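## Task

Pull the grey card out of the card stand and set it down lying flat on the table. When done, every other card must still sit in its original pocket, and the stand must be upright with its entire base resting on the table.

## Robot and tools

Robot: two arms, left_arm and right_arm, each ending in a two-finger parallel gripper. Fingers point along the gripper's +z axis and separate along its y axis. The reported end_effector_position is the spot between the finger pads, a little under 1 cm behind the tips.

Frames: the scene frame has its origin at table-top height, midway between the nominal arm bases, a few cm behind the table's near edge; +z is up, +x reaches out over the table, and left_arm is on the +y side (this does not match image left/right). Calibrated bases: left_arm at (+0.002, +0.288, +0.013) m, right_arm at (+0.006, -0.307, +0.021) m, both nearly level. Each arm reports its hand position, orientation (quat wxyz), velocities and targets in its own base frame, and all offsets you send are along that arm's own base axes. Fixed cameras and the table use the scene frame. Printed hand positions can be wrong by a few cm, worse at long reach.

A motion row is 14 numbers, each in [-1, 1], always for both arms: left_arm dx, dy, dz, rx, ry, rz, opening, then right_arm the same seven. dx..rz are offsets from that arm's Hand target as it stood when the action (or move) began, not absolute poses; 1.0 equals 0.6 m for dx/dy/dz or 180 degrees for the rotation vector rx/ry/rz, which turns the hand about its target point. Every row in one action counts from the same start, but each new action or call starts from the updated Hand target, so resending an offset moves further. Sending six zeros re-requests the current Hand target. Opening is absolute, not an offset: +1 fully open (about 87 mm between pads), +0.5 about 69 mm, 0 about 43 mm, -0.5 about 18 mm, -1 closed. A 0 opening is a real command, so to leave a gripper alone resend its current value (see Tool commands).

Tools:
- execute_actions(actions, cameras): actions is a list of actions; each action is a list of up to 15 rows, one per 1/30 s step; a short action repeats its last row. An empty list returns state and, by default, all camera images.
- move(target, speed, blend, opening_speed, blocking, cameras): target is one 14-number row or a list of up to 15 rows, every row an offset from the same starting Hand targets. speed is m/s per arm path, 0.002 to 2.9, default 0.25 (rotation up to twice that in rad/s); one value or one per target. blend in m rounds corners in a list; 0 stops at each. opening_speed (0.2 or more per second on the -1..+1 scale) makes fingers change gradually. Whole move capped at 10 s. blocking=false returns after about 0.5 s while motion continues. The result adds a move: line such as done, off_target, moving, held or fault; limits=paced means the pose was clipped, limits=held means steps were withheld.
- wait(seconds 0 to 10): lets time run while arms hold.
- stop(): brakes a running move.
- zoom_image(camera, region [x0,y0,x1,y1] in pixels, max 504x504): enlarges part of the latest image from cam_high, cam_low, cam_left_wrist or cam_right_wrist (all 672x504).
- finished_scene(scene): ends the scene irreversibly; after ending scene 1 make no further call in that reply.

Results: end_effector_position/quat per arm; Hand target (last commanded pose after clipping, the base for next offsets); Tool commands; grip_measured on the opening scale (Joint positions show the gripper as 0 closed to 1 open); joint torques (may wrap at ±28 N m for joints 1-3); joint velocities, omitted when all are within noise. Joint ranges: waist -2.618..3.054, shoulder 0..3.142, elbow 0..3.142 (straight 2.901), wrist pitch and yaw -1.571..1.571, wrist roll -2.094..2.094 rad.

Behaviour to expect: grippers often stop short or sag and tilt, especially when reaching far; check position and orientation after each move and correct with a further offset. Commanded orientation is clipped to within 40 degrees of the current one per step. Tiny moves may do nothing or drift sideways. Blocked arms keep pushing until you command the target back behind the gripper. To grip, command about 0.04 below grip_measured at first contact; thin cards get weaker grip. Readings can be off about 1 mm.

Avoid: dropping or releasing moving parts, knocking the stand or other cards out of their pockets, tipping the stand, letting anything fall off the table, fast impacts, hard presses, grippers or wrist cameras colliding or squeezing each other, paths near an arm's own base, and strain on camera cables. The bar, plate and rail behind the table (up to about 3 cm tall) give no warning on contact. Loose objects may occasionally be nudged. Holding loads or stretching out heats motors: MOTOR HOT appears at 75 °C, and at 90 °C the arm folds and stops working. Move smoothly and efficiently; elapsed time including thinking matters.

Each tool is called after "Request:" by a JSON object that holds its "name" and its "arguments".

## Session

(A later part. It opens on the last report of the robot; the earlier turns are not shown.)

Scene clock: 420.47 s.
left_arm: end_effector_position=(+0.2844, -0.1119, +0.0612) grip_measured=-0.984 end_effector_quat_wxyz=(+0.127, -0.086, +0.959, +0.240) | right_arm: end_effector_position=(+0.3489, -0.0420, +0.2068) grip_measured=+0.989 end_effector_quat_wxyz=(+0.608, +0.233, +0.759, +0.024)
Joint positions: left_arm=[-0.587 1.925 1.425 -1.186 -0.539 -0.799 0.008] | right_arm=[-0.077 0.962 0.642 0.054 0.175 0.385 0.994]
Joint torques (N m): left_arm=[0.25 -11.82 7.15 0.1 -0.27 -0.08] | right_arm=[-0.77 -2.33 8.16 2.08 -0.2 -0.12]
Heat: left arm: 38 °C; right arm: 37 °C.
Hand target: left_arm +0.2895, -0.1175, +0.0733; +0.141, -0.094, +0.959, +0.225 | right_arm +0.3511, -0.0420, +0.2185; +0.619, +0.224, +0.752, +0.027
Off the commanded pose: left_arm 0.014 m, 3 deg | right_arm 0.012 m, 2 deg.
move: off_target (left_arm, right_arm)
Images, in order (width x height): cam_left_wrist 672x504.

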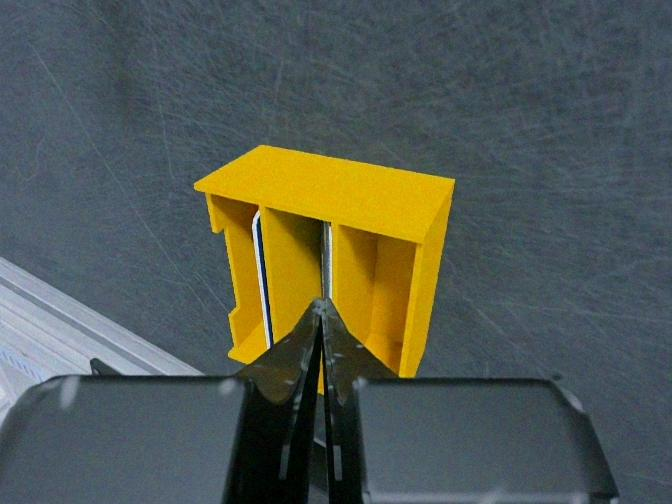

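Request:
{"name": "move", "arguments": {"target": [[0,0,0,0,0,0,-0.65,0,0,0,0,0,0,1],[-0.004,0.006,-0.0413,0,0,0,-0.65,0,0,0,0,0,0,1],[-0.004,0.006,-0.0413,0,0,0,-0.87,0,0,0,0,0,0,1]], "speed": 0.05, "opening_speed": 0.5, "cameras": ["cam_left_wrist"]}}

Request:
{"name": "zoom_image", "arguments": {"camera": "cam_left_wrist", "region": [180, 160, 450, 430]}}

Scene clock: 445.03 s.
left_arm: end_effector_position=(+0.2863, -0.1116, +0.0496) grip_measured=-0.869 end_effector_quat_wxyz=(+0.137, -0.088, +0.958, +0.237) | right_arm: end_effector_position=(+0.3489, -0.0420, +0.2068) grip_measured=+0.989 end_effector_quat_wxyz=(+0.608, +0.233, +0.759, +0.024)
Joint positions: left_arm=[-0.587 1.925 1.379 -1.121 -0.547 -0.797 0.065] | right_arm=[-0.077 0.962 0.642 0.054 0.175 0.385 0.994]
Joint torques (N m): left_arm=[0.75 -10.82 3.89 0.43 -0.21 -0.09] | right_arm=[-0.75 -2.32 7.99 2.07 -0.17 -0.13]
Heat: left arm: 40 °C; right arm: 38 °C.
Hand target: left_arm +0.2870, -0.1138, +0.0485; +0.141, -0.094, +0.959, +0.225 | right_arm +0.3511, -0.0420, +0.2185; +0.619, +0.224, +0.752, +0.027
Off the commanded pose: left_arm 0.003 m, 2 deg | right_arm 0.012 m, 2 deg.
move: off_target (right_arm)
Images, in order (width x height): cam_left_wrist 672x504.

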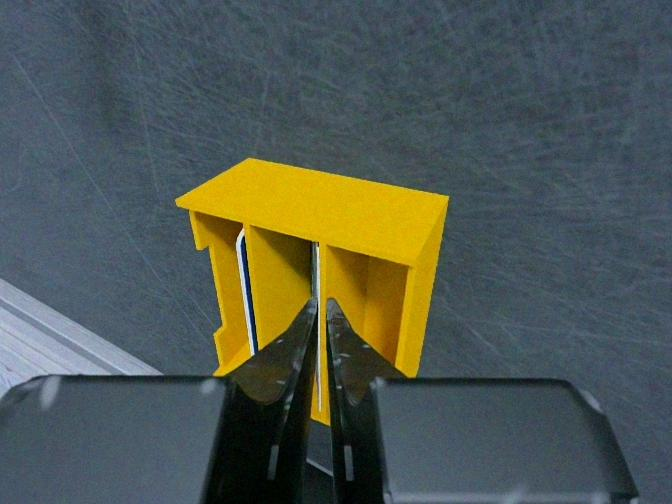

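Scaled by 1.867 from the camera's 672x504 image, which has a finer 960x720 frame.

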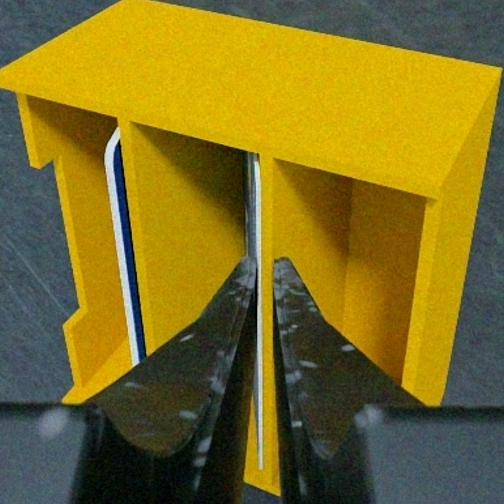

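Request:
{"name": "move", "arguments": {"target": [[0,0,0,0,0,0,-0.895,0,0,0,0,0,0,1],[0.003,-0.011,0.033,0,0,0,-0.895,0,0,0,0,0,0,1]], "speed": 0.02, "opening_speed": 0.3, "cameras": ["cam_left_wrist","cam_low"]}}

Request:
{"name": "zoom_image", "arguments": {"camera": "cam_low", "region": [250, 250, 340, 325]}}

Request:
{"name": "zoom_image", "arguments": {"camera": "cam_left_wrist", "region": [180, 160, 450, 430]}}

Scene clock: 455.77 s.
left_arm: end_effector_position=(+0.2851, -0.1124, +0.0592) grip_measured=-0.895 end_effector_quat_wxyz=(+0.130, -0.089, +0.958, +0.239) | right_arm: end_effector_position=(+0.3489, -0.0420, +0.2068) grip_measured=+0.989 end_effector_quat_wxyz=(+0.608, +0.233, +0.759, +0.024)
Joint positions: left_arm=[-0.587 1.925 1.418 -1.175 -0.54 -0.804 0.053] | right_arm=[-0.077 0.962 0.642 0.054 0.175 0.385 0.994]
Joint torques (N m): left_arm=[-0.39 -10.86 7.12 0.06 -0.25 -0.12] | right_arm=[-0.8 -2.35 8.17 2.06 -0.17 -0.13]
Heat: left arm: 39 °C; right arm: 38 °C.
Hand target: left_arm +0.2889, -0.1204, +0.0683; +0.141, -0.094, +0.959, +0.226 | right_arm +0.3511, -0.0420, +0.2185; +0.619, +0.224, +0.752, +0.027
Off the commanded pose: left_arm 0.013 m, 2 deg | right_arm 0.012 m, 2 deg.
move: off_target (left_arm, right_arm)
Images, in order (width x height): cam_low 672x504, cam_left_wrist 672x504.

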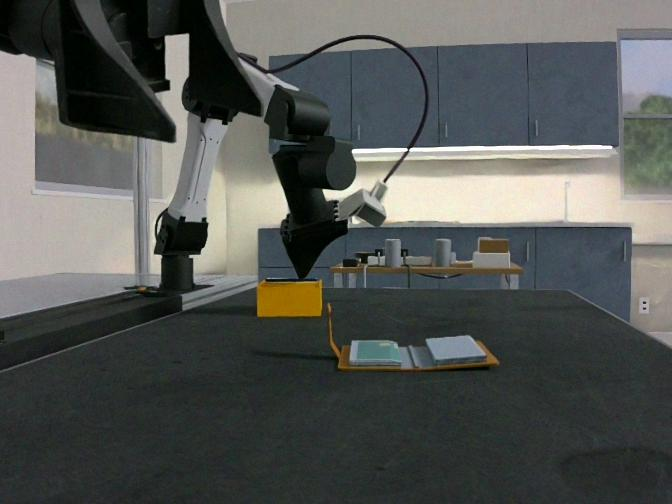

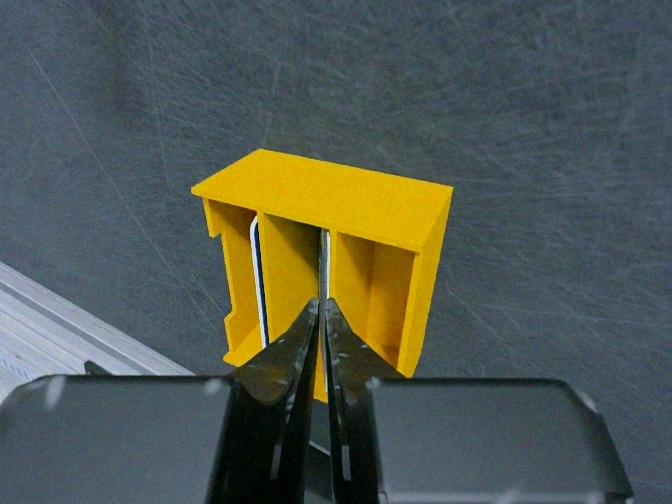

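Scaled by 5.600 from the camera's 672x504 image, which has a finer 960x720 frame.

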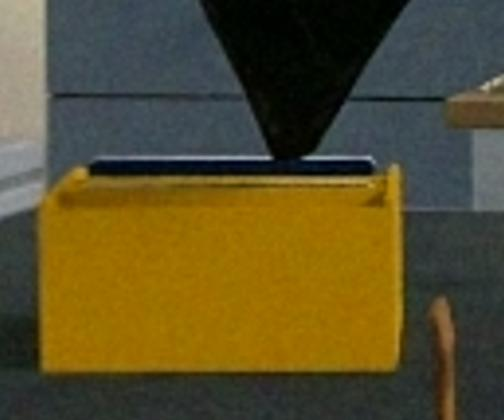

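Scaled by 1.867 from the camera's 672x504 image, which has a finer 960x720 frame.

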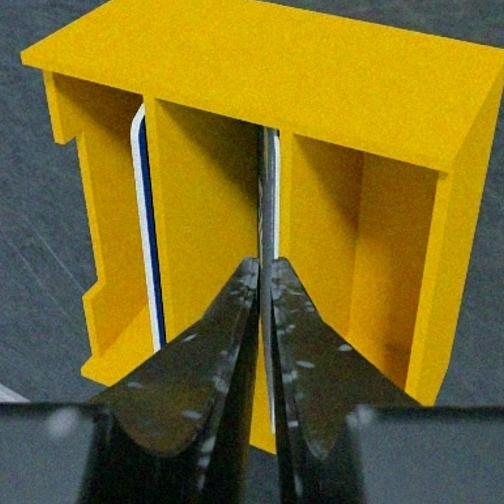

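Request:
{"name": "move", "arguments": {"target": [[0,0,0,0,0,0,-0.7,0,0,0,0,0,0,1],[-0.003,0.010,-0.0305,0,0,0,-0.7,0,0,0,0,0,0,1],[-0.003,0.010,-0.0305,0,0,0,-1,0,0,0,0,0,0,1]], "speed": 0.05, "opening_speed": 0.5}}

Request:
{"name": "move", "arguments": {"target": [0.003,-0.004,0.027,0,0,0,-1,0,0,0,0,0,0,1], "speed": 0.03, "cameras": ["cam_left_wrist","cam_low"]}}

Request:
{"name": "zoom_image", "arguments": {"camera": "cam_low", "region": [250, 250, 340, 325]}}

Request:
{"name": "zoom_image", "arguments": {"camera": "cam_left_wrist", "region": [180, 160, 450, 430]}}

Scene clock: 474.90 s.
left_arm: end_effector_position=(+0.2867, -0.1122, +0.0511) grip_measured=-0.984 end_effector_quat_wxyz=(+0.137, -0.089, +0.958, +0.236) | right_arm: end_effector_position=(+0.3489, -0.0420, +0.2068) grip_measured=+0.989 end_effector_quat_wxyz=(+0.608, +0.233, +0.759, +0.024)
Joint positions: left_arm=[-0.587 1.924 1.385 -1.126 -0.545 -0.8 0.008] | right_arm=[-0.077 0.962 0.642 0.054 0.175 0.385 0.994]
Joint torques (N m): left_arm=[0.62 -10.7 3.89 0.44 -0.23 -0.07] | right_arm=[-0.77 -2.39 8.16 2.07 -0.16 -0.11]
Heat: left arm: 40 °C; right arm: 38 °C.
Hand target: left_arm +0.2871, -0.1145, +0.0501; +0.141, -0.094, +0.959, +0.225 | right_arm +0.3511, -0.0420, +0.2185; +0.619, +0.224, +0.752, +0.027
Off the commanded pose: left_arm 0.003 m, 1 deg | right_arm 0.012 m, 2 deg.
move: off_target (right_arm)

Scene clock: 475.97 s.
left_arm: end_effector_position=(+0.2839, -0.1113, +0.0554) grip_measured=-0.984 end_effector_quat_wxyz=(+0.129, -0.087, +0.958, +0.239) | right_arm: end_effector_position=(+0.3489, -0.0420, +0.2068) grip_measured=+0.989 end_effector_quat_wxyz=(+0.608, +0.233, +0.759, +0.024)
Joint positions: left_arm=[-0.587 1.924 1.4 -1.158 -0.54 -0.8 0.008] | right_arm=[-0.077 0.962 0.642 0.054 0.175 0.385 0.994]
Joint torques (N m): left_arm=[0.29 -11.43 7.13 0.06 -0.25 -0.08] | right_arm=[-0.76 -2.33 8.18 2.07 -0.15 -0.13]
Heat: left arm: 40 °C; right arm: 38 °C.
Hand target: left_arm +0.2889, -0.1169, +0.0663; +0.141, -0.094, +0.959, +0.225 | right_arm +0.3511, -0.0420, +0.2185; +0.619, +0.224, +0.752, +0.027
Off the commanded pose: left_arm 0.013 m, 2 deg | right_arm 0.012 m, 2 deg.
move: off_target (left_arm, right_arm)
Images, in order (width x height): cam_low 672x504, cam_left_wrist 672x504.

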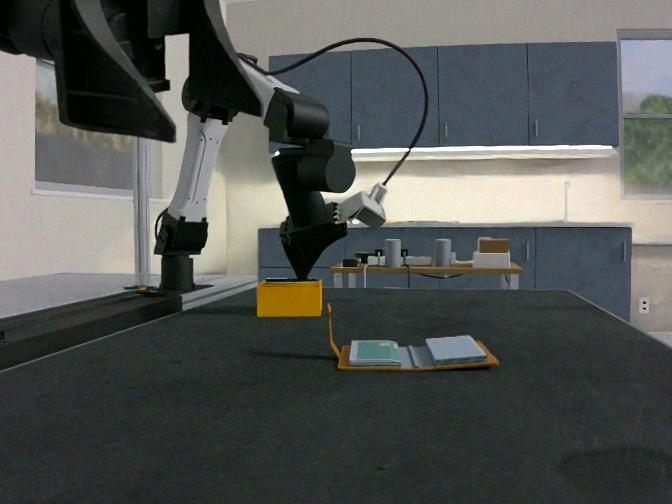

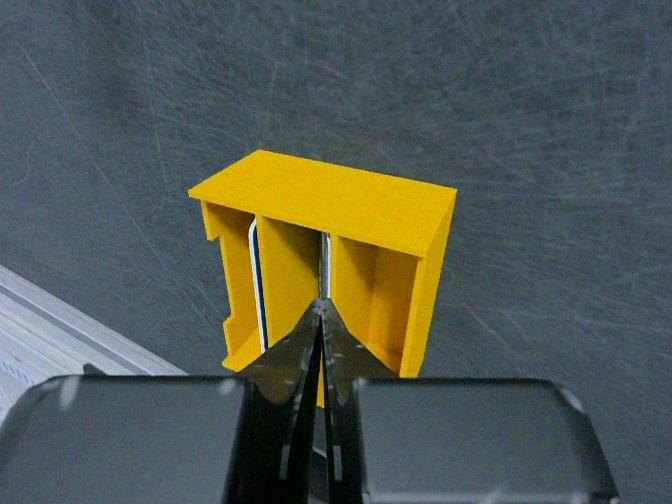

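Scaled by 5.600 from the camera's 672x504 image, which has a finer 960x720 frame.

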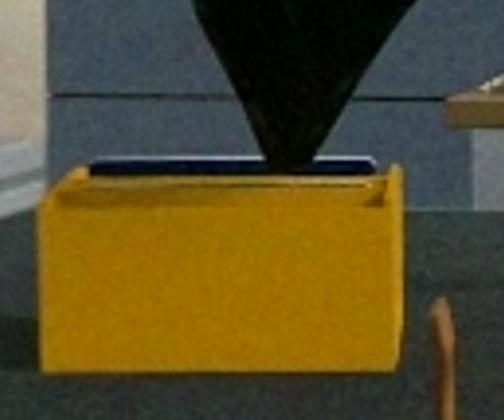

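Scaled by 1.867 from the camera's 672x504 image, which has a finer 960x720 frame.

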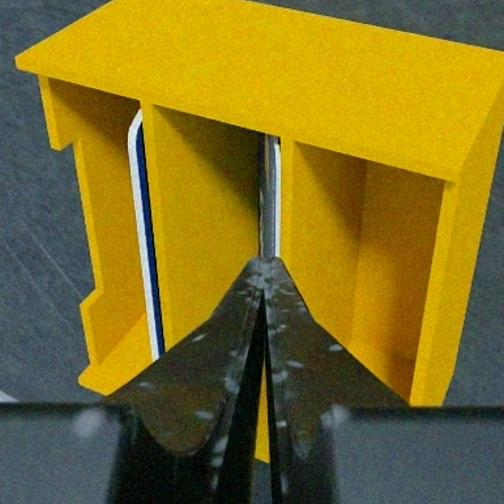

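Request:
{"name": "move", "arguments": {"target": [[0,0,0,0,0,0,-0.7,0,0,0,0,0,0,1],[-0.003,0.005,-0.0317,0,0,0,-0.7,0,0,0,0,0,0,1],[-0.003,0.005,-0.0317,0,0,0,-1,0,0,0,0,0,0,1],[0,0,0.002,0,0,0,-1,0,0,0,0,0,0,1]], "speed": [0.05,0.05,0.05,0.025], "opening_speed": 0.5, "cameras": ["cam_left_wrist","cam_low"]}}

Request:
{"name": "zoom_image", "arguments": {"camera": "cam_low", "region": [250, 250, 340, 325]}}

Request:
{"name": "zoom_image", "arguments": {"camera": "cam_left_wrist", "region": [180, 160, 450, 430]}}

Scene clock: 492.97 s.
left_arm: end_effector_position=(+0.2845, -0.1127, +0.0549) grip_measured=-0.900 end_effector_quat_wxyz=(+0.129, -0.087, +0.959, +0.236) | right_arm: end_effector_position=(+0.3489, -0.0420, +0.2068) grip_measured=+0.989 end_effector_quat_wxyz=(+0.608, +0.233, +0.759, +0.024)
Joint positions: left_arm=[-0.587 1.924 1.401 -1.153 -0.535 -0.798 0.05] | right_arm=[-0.077 0.962 0.642 0.054 0.175 0.385 0.994]
Joint torques (N m): left_arm=[0.35 -11.54 7.3 0.03 -0.31 -0.07] | right_arm=[-0.9 -2.33 8.12 2.06 -0.18 -0.14]
Heat: left arm: 39 °C; right arm: 38 °C.
Hand target: left_arm +0.2889, -0.1169, +0.0675; +0.141, -0.094, +0.959, +0.225 | right_arm +0.3511, -0.0420, +0.2185; +0.619, +0.224, +0.752, +0.027
Off the commanded pose: left_arm 0.014 m, 2 deg | right_arm 0.012 m, 2 deg.
move: off_target (left_arm, right_arm)
Images, in order (width x height): cam_low 672x504, cam_left_wrist 672x504.

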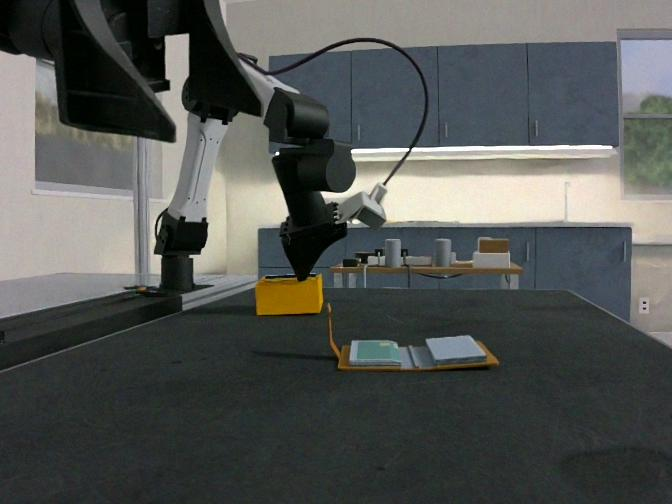

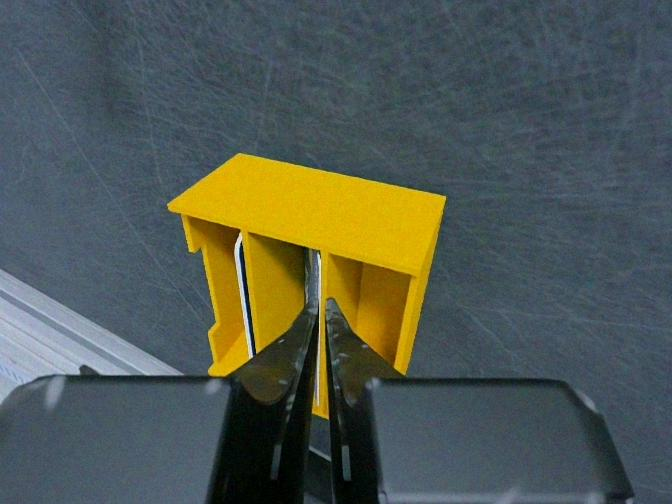

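Scaled by 5.600 from the camera's 672x504 image, which has a finer 960x720 frame.

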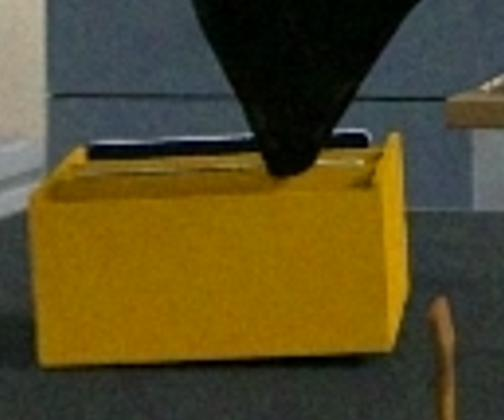

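Scaled by 1.867 from the camera's 672x504 image, which has a finer 960x720 frame.

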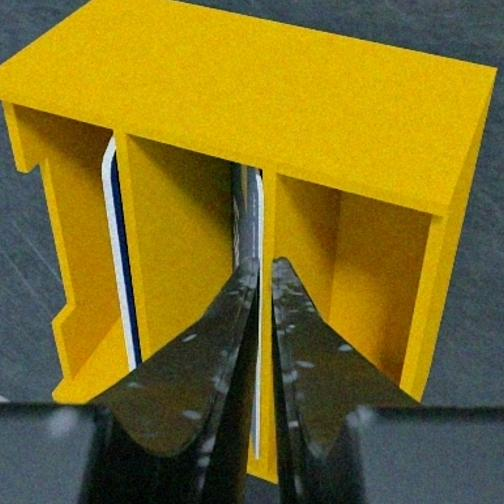

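Request:
{"name": "move", "arguments": {"target": [[-0.003,0.003,-0.034,0,0,0,-1,0,0,0,0,0,0,1],[-0.003,0.003,-0.034,0,0,0,-0.7,0,0,0,0,0,0,1],[0.001,-0.002,0.012,0,0,0,-0.7,0,0,0,0,0,0,1],[-0.003,0.005,-0.0265,0,0,0,-0.7,0,0,0,0,0,0,1],[-0.003,0.005,-0.0265,0,0,0,-1,0,0,0,0,0,0,1]], "speed": [0.02,0.03,0.05,0.05,0.05], "opening_speed": 0.5, "cameras": ["cam_left_wrist","cam_low"]}}

Request:
{"name": "zoom_image", "arguments": {"camera": "cam_low", "region": [250, 250, 340, 325]}}

Request:
{"name": "zoom_image", "arguments": {"camera": "cam_left_wrist", "region": [180, 160, 450, 430]}}

Scene clock: 521.33 s.
left_arm: end_effector_position=(+0.2883, -0.1143, +0.0525) grip_measured=-0.984 end_effector_quat_wxyz=(+0.138, -0.089, +0.959, +0.231) | right_arm: end_effector_position=(+0.3489, -0.0420, +0.2068) grip_measured=+0.989 end_effector_quat_wxyz=(+0.608, +0.233, +0.759, +0.024)
Joint positions: left_arm=[-0.587 1.923 1.392 -1.125 -0.54 -0.797 0.008] | right_arm=[-0.077 0.962 0.642 0.054 0.175 0.385 0.994]
Joint torques (N m): left_arm=[0.76 -10.85 3.54 0.41 -0.27 -0.06] | right_arm=[-0.81 -2.3 8.14 2.05 -0.18 -0.12]
Heat: left arm: 40 °C; right arm: 38 °C.
Hand target: left_arm +0.2871, -0.1139, +0.0515; +0.141, -0.094, +0.959, +0.225 | right_arm +0.3511, -0.0420, +0.2185; +0.619, +0.224, +0.752, +0.027
Off the commanded pose: left_arm 0.002 m, 1 deg | right_arm 0.012 m, 2 deg.
move: off_target (right_arm)
Images, in order (width x height): cam_low 672x504, cam_left_wrist 672x504.

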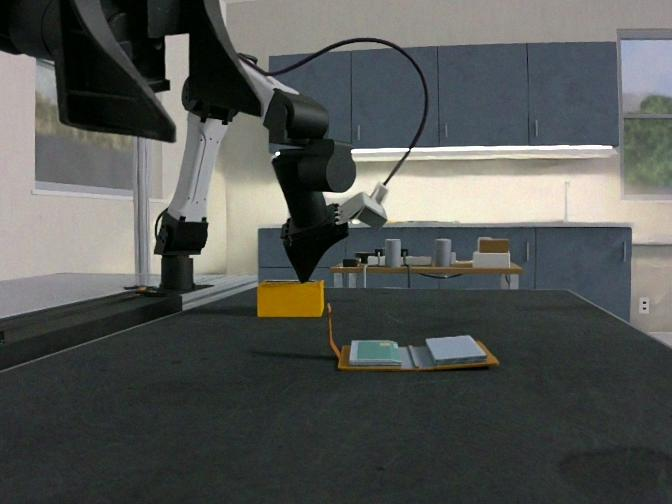

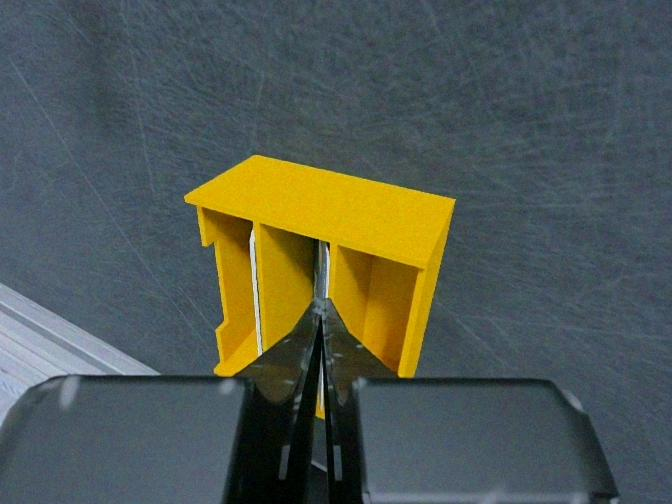

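Scaled by 5.600 from the camera's 672x504 image, which has a finer 960x720 frame.

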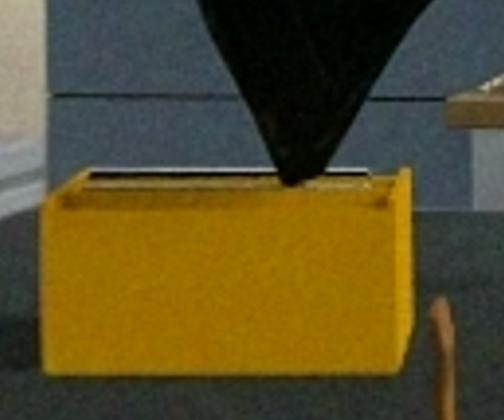

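Scaled by 1.867 from the camera's 672x504 image, which has a finer 960x720 frame.

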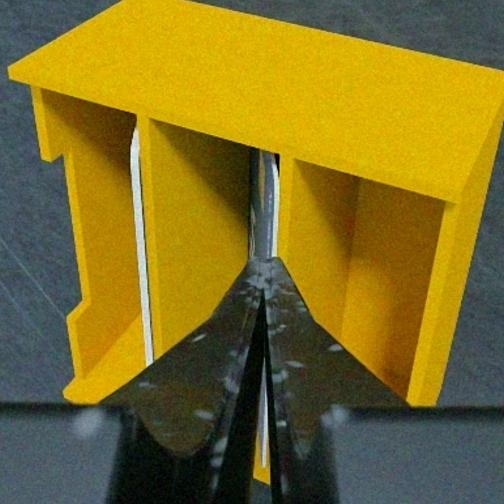

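Request:
{"name": "move", "arguments": {"target": [[0,0,0,0,0,0,-0.5,0,0,0,0,0,0,1],[0,0.003,-0.016,0,0,0,-0.5,0,0,0,0,0,0,1],[0,-0.024,-0.012,0,0,0,-0.5,0,0,0,0,0,0,1]], "speed": 0.03, "opening_speed": 0.8, "cameras": ["cam_left_wrist","cam_low"]}}

Request:
{"name": "zoom_image", "arguments": {"camera": "cam_left_wrist", "region": [180, 160, 450, 430]}}

Scene clock: 538.23 s.
left_arm: end_effector_position=(+0.2843, -0.1208, +0.0428) grip_measured=-0.500 end_effector_quat_wxyz=(+0.139, -0.093, +0.959, +0.231) | right_arm: end_effector_position=(+0.3489, -0.0420, +0.2068) grip_measured=+0.989 end_effector_quat_wxyz=(+0.608, +0.233, +0.759, +0.024)
Joint positions: left_arm=[-0.609 1.938 1.373 -1.103 -0.538 -0.829 0.25] | right_arm=[-0.077 0.962 0.642 0.054 0.175 0.385 0.994]
Joint torques (N m): left_arm=[-0.38 -8.51 7.12 0.08 -0.26 -0.12] | right_arm=[-0.83 -2.3 8.2 2.07 -0.18 -0.14]
Heat: left arm: 41 °C; right arm: 39 °C.
Hand target: left_arm +0.2871, -0.1283, +0.0444; +0.141, -0.094, +0.959, +0.225 | right_arm +0.3511, -0.0420, +0.2185; +0.619, +0.224, +0.752, +0.027
Off the commanded pose: left_arm 0.008 m, 1 deg | right_arm 0.012 m, 2 deg.
move: off_target (right_arm)
Images, in order (width x height): cam_low 672x504, cam_left_wrist 672x504.

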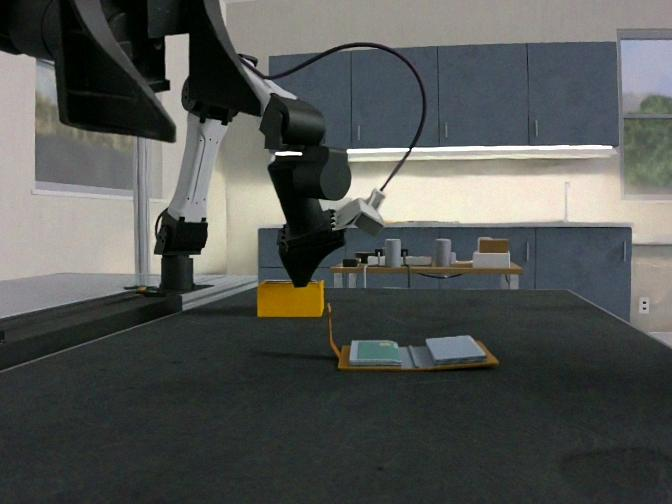

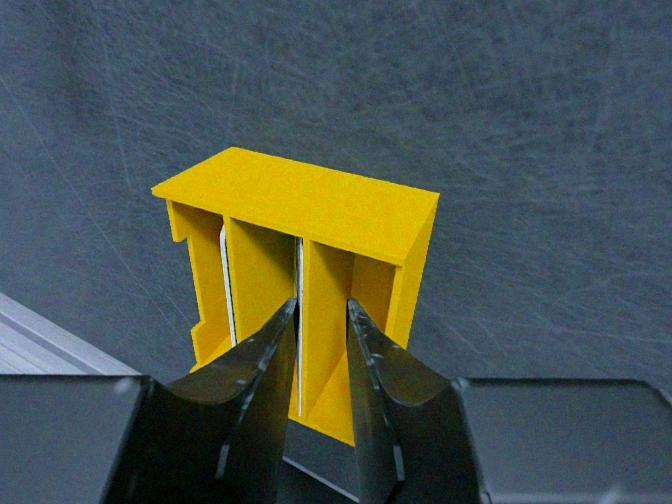

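Scaled by 1.867 from the camera's 672x504 image, which has a finer 960x720 frame.

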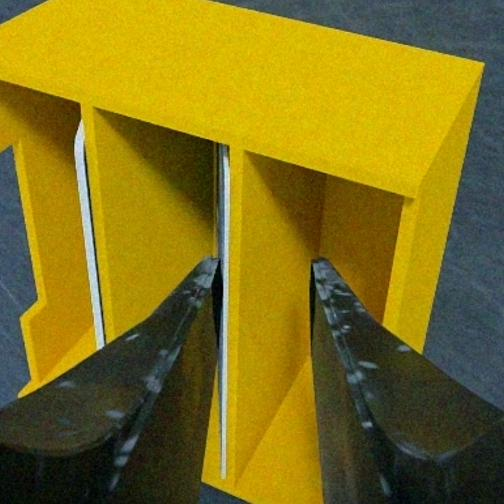

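Request:
{"name": "move", "arguments": {"target": [[0,-0.008,0,0,0,0,-0.5,0,0,0,0,0,0,1],[0.001,-0.022,0.041,0,0,0,-0.5,0,0,0,0,0,0,1]], "speed": 0.04, "cameras": ["cam_low","cam_left_wrist"]}}

Request:
{"name": "zoom_image", "arguments": {"camera": "cam_low", "region": [230, 230, 360, 330]}}

Scene clock: 574.23 s.
left_arm: end_effector_position=(+0.2859, -0.1340, +0.0674) grip_measured=-0.500 end_effector_quat_wxyz=(+0.140, -0.094, +0.958, +0.230) | right_arm: end_effector_position=(+0.3489, -0.0420, +0.2068) grip_measured=+0.989 end_effector_quat_wxyz=(+0.608, +0.233, +0.759, +0.024)
Joint positions: left_arm=[-0.637 1.949 1.49 -1.225 -0.535 -0.863 0.25] | right_arm=[-0.077 0.962 0.642 0.054 0.175 0.385 0.994]
Joint torques (N m): left_arm=[-0.4 -8.61 7.17 0.09 -0.24 -0.15] | right_arm=[-0.65 -2.43 8.03 2.06 -0.2 -0.14]
Heat: left arm: 40 °C; right arm: 39 °C.
Hand target: left_arm +0.2877, -0.1415, +0.0689; +0.141, -0.094, +0.959, +0.225 | right_arm +0.3511, -0.0420, +0.2185; +0.619, +0.224, +0.752, +0.027
Off the commanded pose: left_arm 0.008 m, 1 deg | right_arm 0.012 m, 2 deg.
move: off_target (right_arm)
Images, in order (width x height): cam_low 672x504, cam_left_wrist 672x504.

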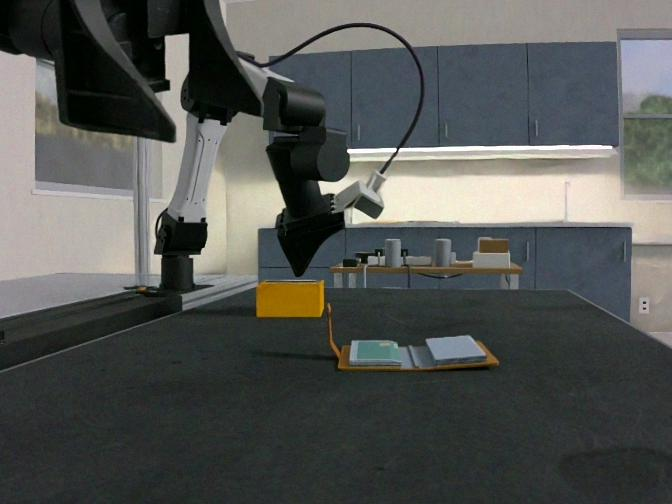

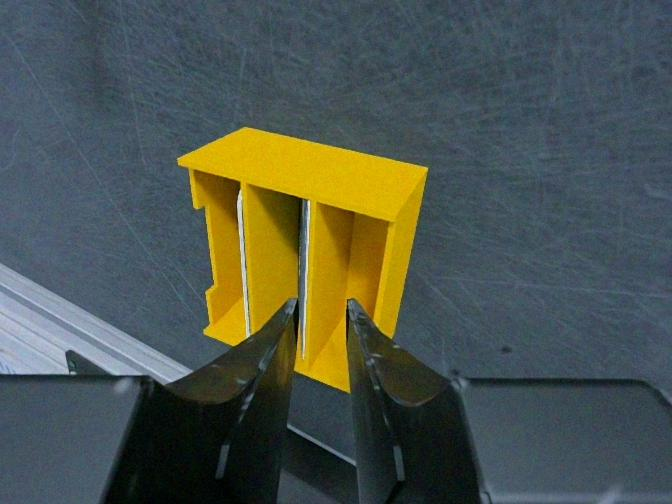

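Scaled by 3.877 from the camera's 672x504 image, which has a finer 960x720 frame.

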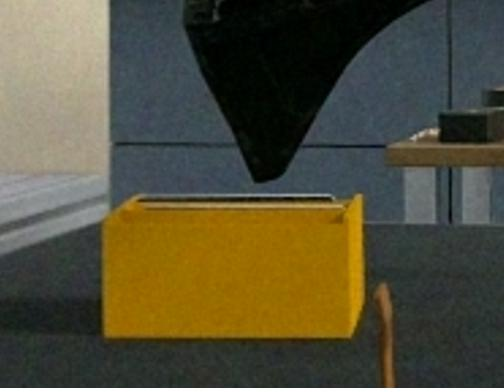

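Request:
{"name": "zoom_image", "arguments": {"camera": "cam_low", "region": [250, 250, 340, 325]}}

Request:
{"name": "zoom_image", "arguments": {"camera": "cam_left_wrist", "region": [200, 160, 430, 390]}}

Scaled by 5.600 from the camera's 672x504 image, which has a finer 960x720 frame.

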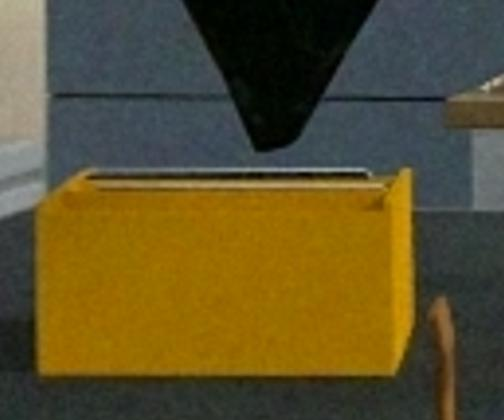

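Scaled by 2.191 from the camera's 672x504 image, which has a finer 960x720 frame.

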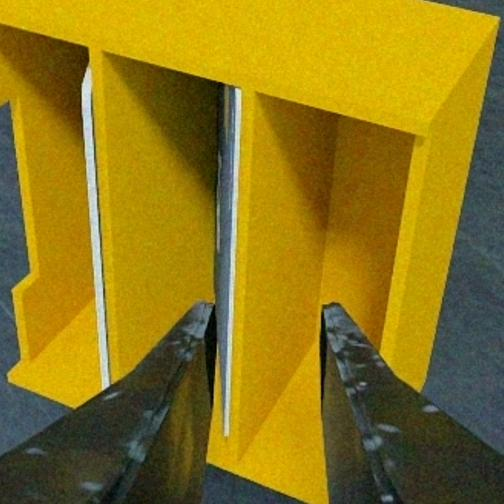

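Request:
{"name": "move", "arguments": {"target": [[-0.002,0.022,-0.018,0,0,0,-0.5,0,0,0,0,0,0,1],[-0.002,0.022,-0.0265,0,0,0,-0.5,0,0,0,0,0,0,1]], "speed": 0.04, "cameras": ["cam_low","cam_left_wrist"]}}

Request:
{"name": "zoom_image", "arguments": {"camera": "cam_low", "region": [250, 250, 340, 325]}}

Request:
{"name": "zoom_image", "arguments": {"camera": "cam_left_wrist", "region": [200, 160, 430, 390]}}

Scene clock: 601.17 s.
left_arm: end_effector_position=(+0.2863, -0.1288, +0.0542) grip_measured=-0.500 end_effector_quat_wxyz=(+0.139, -0.094, +0.959, +0.230) | right_arm: end_effector_position=(+0.3489, -0.0420, +0.2068) grip_measured=+0.989 end_effector_quat_wxyz=(+0.608, +0.233, +0.759, +0.024)
Joint positions: left_arm=[-0.624 1.949 1.436 -1.164 -0.535 -0.849 0.25] | right_arm=[-0.077 0.962 0.642 0.054 0.175 0.385 0.994]
Joint torques (N m): left_arm=[0.79 -10.7 3.93 0.32 -0.29 0.06] | right_arm=[-0.72 -2.22 8.12 2.08 -0.2 -0.11]
Heat: left arm: 40 °C; right arm: 39 °C.
Hand target: left_arm +0.2865, -0.1283, +0.0530; +0.141, -0.094, +0.959, +0.225 | right_arm +0.3511, -0.0420, +0.2185; +0.619, +0.224, +0.752, +0.027
Off the commanded pose: left_arm 0.001 m, 1 deg | right_arm 0.012 m, 2 deg.
move: off_target (right_arm)
Images, in order (width x height): cam_low 672x504, cam_left_wrist 672x504.

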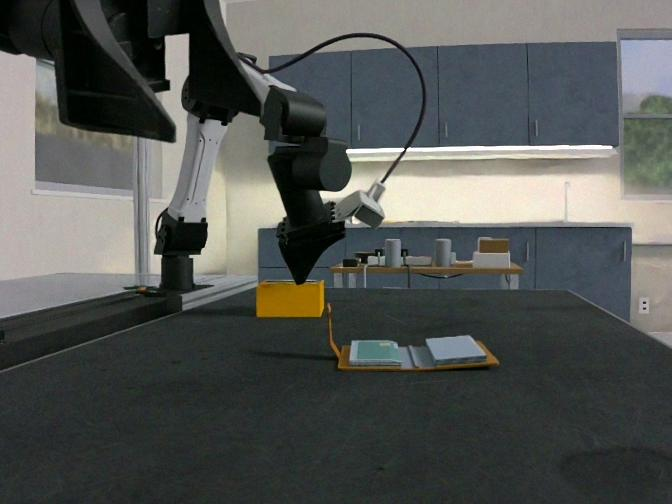

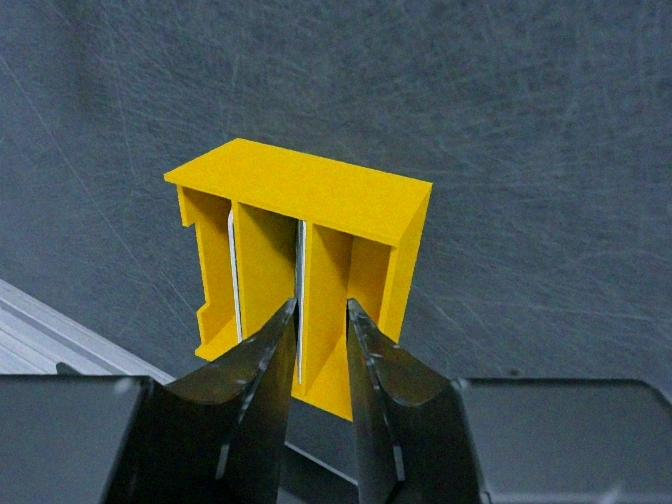

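Scaled by 5.600 from the camera's 672x504 image, which has a finer 960x720 frame.

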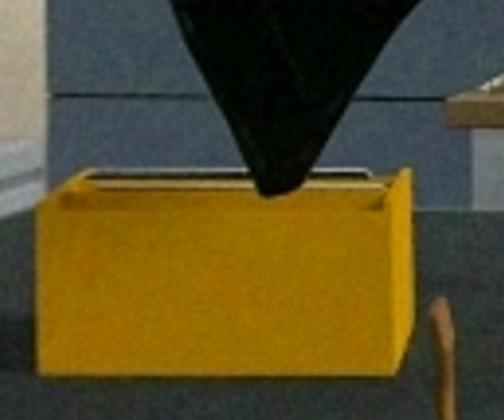

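Scaled by 2.191 from the camera's 672x504 image, which has a finer 960x720 frame.

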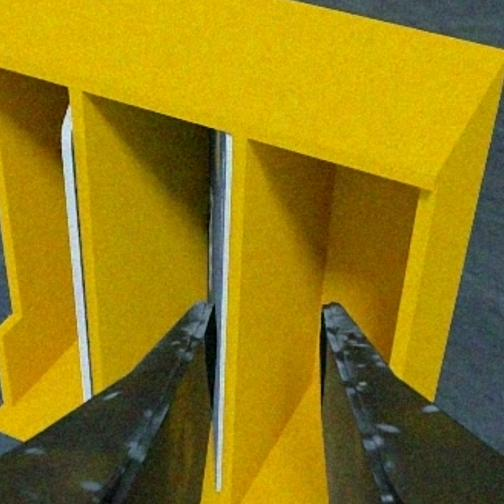

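Request:
{"name": "move", "arguments": {"target": [[0,0.015,0,0,0,0,-0.5,0,0,0,0,0,0,1],[0,0.015,-0.0015,0,0,0,-0.5,0,0,0,0,0,0,1]], "speed": 0.04, "cameras": ["cam_low","cam_left_wrist"]}}

Request:
{"name": "zoom_image", "arguments": {"camera": "cam_left_wrist", "region": [200, 160, 430, 390]}}

Scene clock: 612.07 s.
left_arm: end_effector_position=(+0.2856, -0.1200, +0.0478) grip_measured=-0.500 end_effector_quat_wxyz=(+0.132, -0.092, +0.959, +0.235) | right_arm: end_effector_position=(+0.3489, -0.0420, +0.2068) grip_measured=+0.989 end_effector_quat_wxyz=(+0.608, +0.233, +0.759, +0.024)
Joint positions: left_arm=[-0.603 1.949 1.406 -1.14 -0.535 -0.825 0.25] | right_arm=[-0.077 0.962 0.642 0.054 0.175 0.385 0.994]
Joint torques (N m): left_arm=[0.84 -12.53 3.71 0.33 -0.3 0.07] | right_arm=[-0.87 -2.22 8.12 2.07 -0.17 -0.13]
Heat: left arm: 40 °C; right arm: 39 °C.
Hand target: left_arm +0.2866, -0.1193, +0.0522; +0.141, -0.094, +0.959, +0.225 | right_arm +0.3511, -0.0420, +0.2185; +0.619, +0.224, +0.752, +0.027
Off the commanded pose: left_arm 0.004 m, 2 deg | right_arm 0.012 m, 2 deg.
move: off_target (right_arm)
Images, in order (width x height): cam_low 672x504, cam_left_wrist 672x504.

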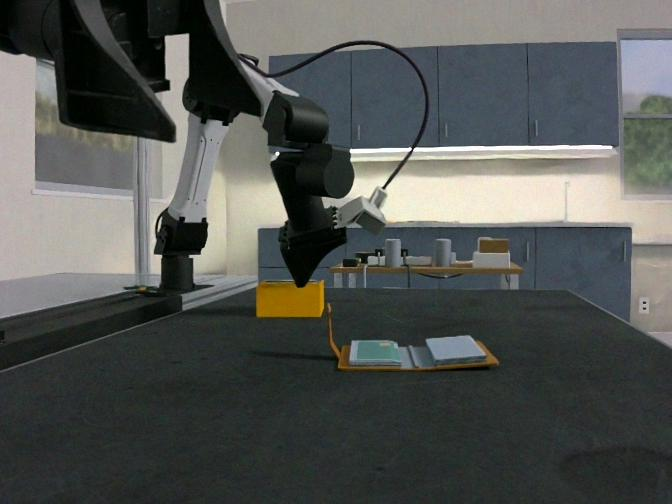

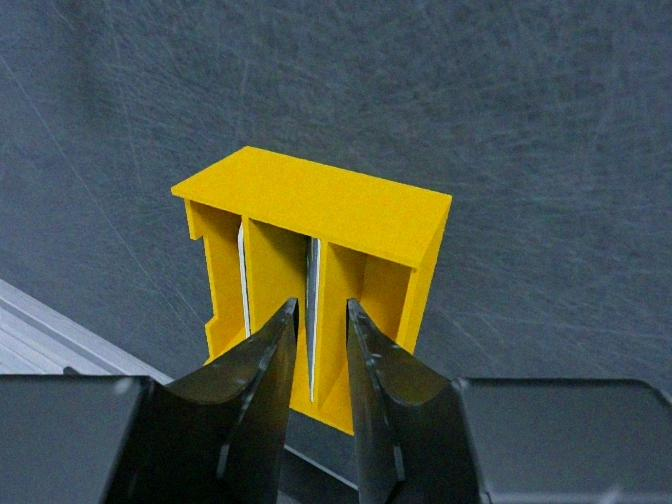

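Scaled by 2.191 from the camera's 672x504 image, which has a finer 960x720 frame.

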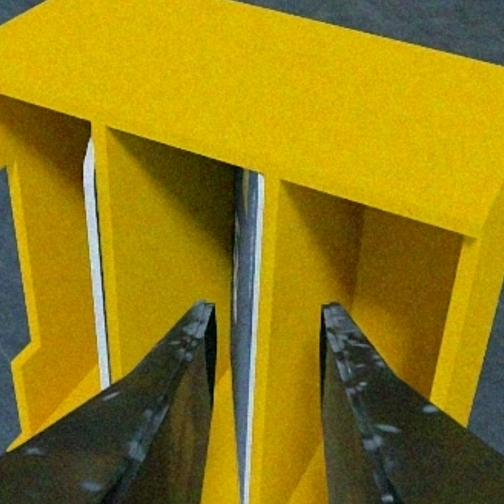

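Request:
{"name": "move", "arguments": {"target": [[0,0,-0.013,0,0,0,-0.5,0,0,0,0,0,0,1],[0,-0.025,-0.013,0,0,0,-0.5,0,0,0,0,0,0,1],[0.001,-0.041,0.028,0,0,0,-0.5,0,0,0,0,0,0,1]], "speed": 0.04, "cameras": ["cam_low","cam_left_wrist"]}}

Request:
{"name": "zoom_image", "arguments": {"camera": "cam_low", "region": [250, 250, 340, 325]}}

Request:
{"name": "zoom_image", "arguments": {"camera": "cam_left_wrist", "region": [200, 160, 430, 390]}}

Scene clock: 629.13 s.
left_arm: end_effector_position=(+0.2852, -0.1364, +0.0674) grip_measured=-0.500 end_effector_quat_wxyz=(+0.140, -0.093, +0.958, +0.230) | right_arm: end_effector_position=(+0.3489, -0.0420, +0.2068) grip_measured=+0.989 end_effector_quat_wxyz=(+0.608, +0.233, +0.759, +0.024)
Joint positions: left_arm=[-0.643 1.954 1.496 -1.23 -0.534 -0.87 0.25] | right_arm=[-0.077 0.962 0.642 0.054 0.175 0.385 0.994]
Joint torques (N m): left_arm=[-0.49 -8.79 7.27 0.06 -0.24 -0.11] | right_arm=[-0.84 -2.25 8.16 2.07 -0.19 -0.12]
Heat: left arm: 42 °C; right arm: 39 °C.
Hand target: left_arm +0.2870, -0.1438, +0.0689; +0.141, -0.094, +0.959, +0.226 | right_arm +0.3511, -0.0420, +0.2185; +0.619, +0.224, +0.752, +0.027
Off the commanded pose: left_arm 0.008 m, 1 deg | right_arm 0.012 m, 2 deg.
move: off_target (right_arm)
Images, in order (width x height): cam_low 672x504, cam_left_wrist 672x504.

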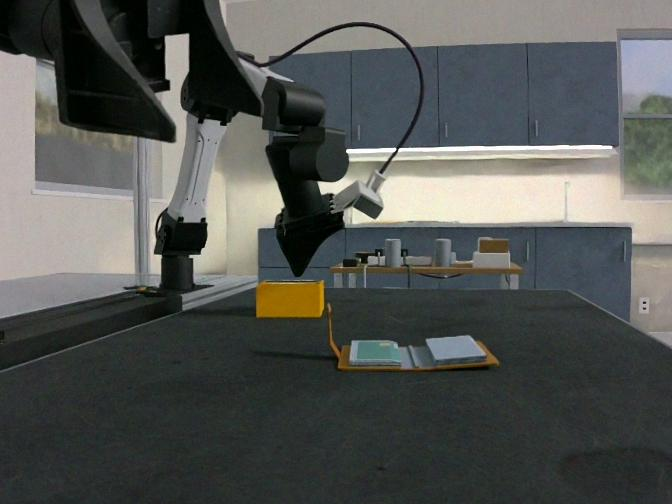

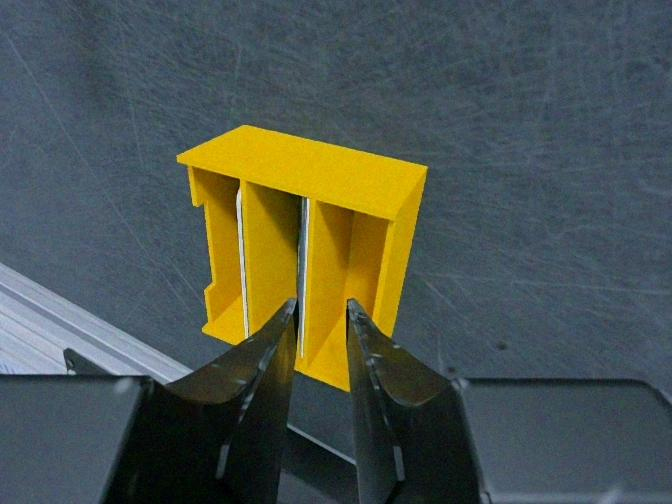

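Scaled by 5.600 from the camera's 672x504 image, which has a finer 960x720 frame.

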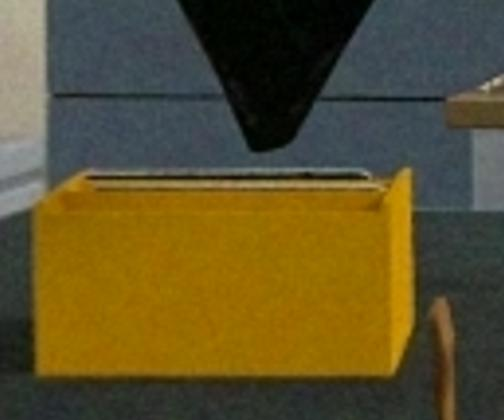

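Scaled by 2.191 from the camera's 672x504 image, which has a finer 960x720 frame.

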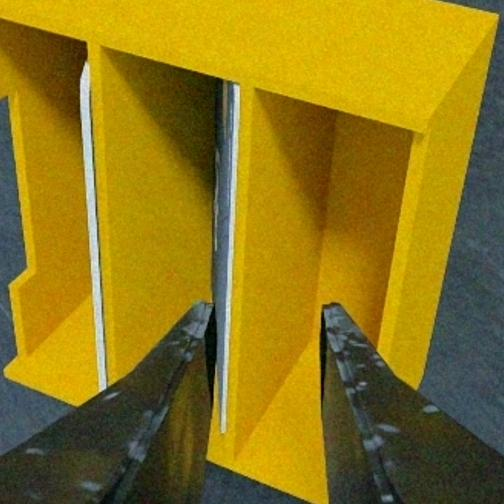

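Request:
{"name": "move", "arguments": {"target": [[0,0.041,-0.028,0,0,0,-0.5,0,0,0,0,0,0,1],[0,0.041,-0.043,0,0,0,-0.5,0,0,0,0,0,0,1],[0,0.007,-0.043,0,0,0,-0.5,0,0,0,0,0,0,1]], "speed": 0.05, "cameras": ["cam_low","cam_left_wrist"]}}

Request:
{"name": "zoom_image", "arguments": {"camera": "cam_left_wrist", "region": [200, 160, 430, 390]}}

Scene clock: 644.30 s.
left_arm: end_effector_position=(+0.2840, -0.1322, +0.0418) grip_measured=-0.500 end_effector_quat_wxyz=(+0.138, -0.092, +0.959, +0.231) | right_arm: end_effector_position=(+0.3489, -0.0420, +0.2068) grip_measured=+0.989 end_effector_quat_wxyz=(+0.608, +0.233, +0.759, +0.024)
Joint positions: left_arm=[-0.635 1.967 1.41 -1.127 -0.534 -0.858 0.25] | right_arm=[-0.077 0.962 0.642 0.054 0.175 0.385 0.994]
Joint torques (N m): left_arm=[-0.31 -8.72 7.05 0.12 -0.22 -0.12] | right_arm=[-0.84 -2.35 8.09 2.06 -0.17 -0.14]
Heat: left arm: 40 °C; right arm: 40 °C.
Hand target: left_arm +0.2870, -0.1397, +0.0431; +0.141, -0.094, +0.959, +0.225 | right_arm +0.3511, -0.0420, +0.2185; +0.619, +0.224, +0.752, +0.027
Off the commanded pose: left_arm 0.008 m, 1 deg | right_arm 0.012 m, 2 deg.
move: off_target (right_arm)
Images, in order (width x height): cam_low 672x504, cam_left_wrist 672x504.

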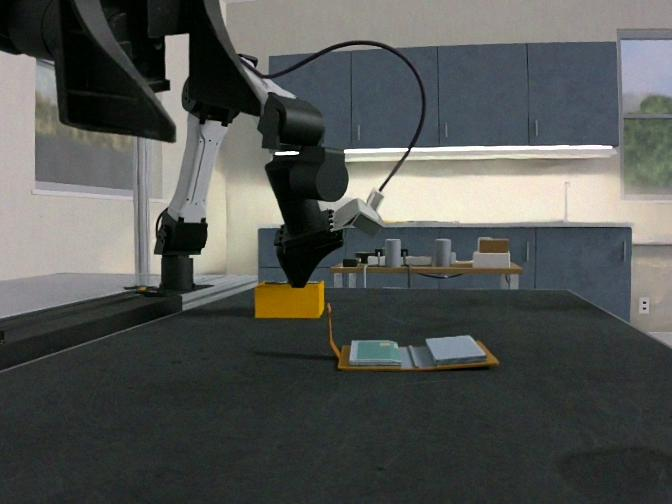

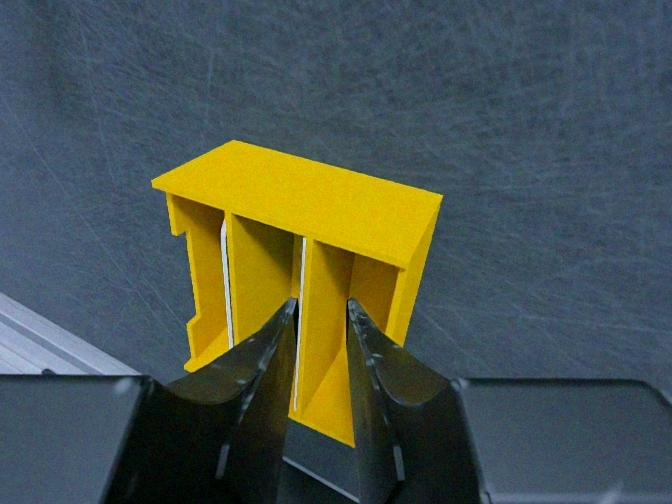

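Scaled by 2.191 from the camera's 672x504 image, which has a finer 960x720 frame.

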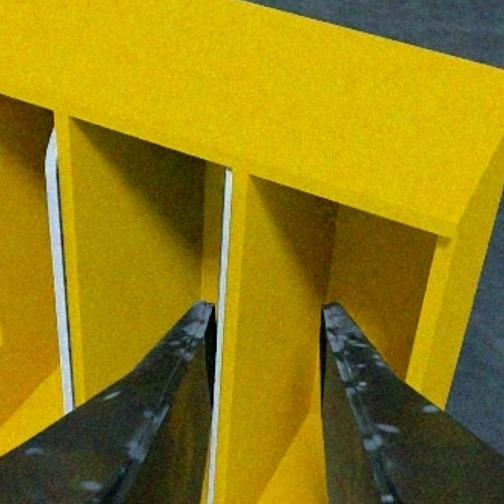

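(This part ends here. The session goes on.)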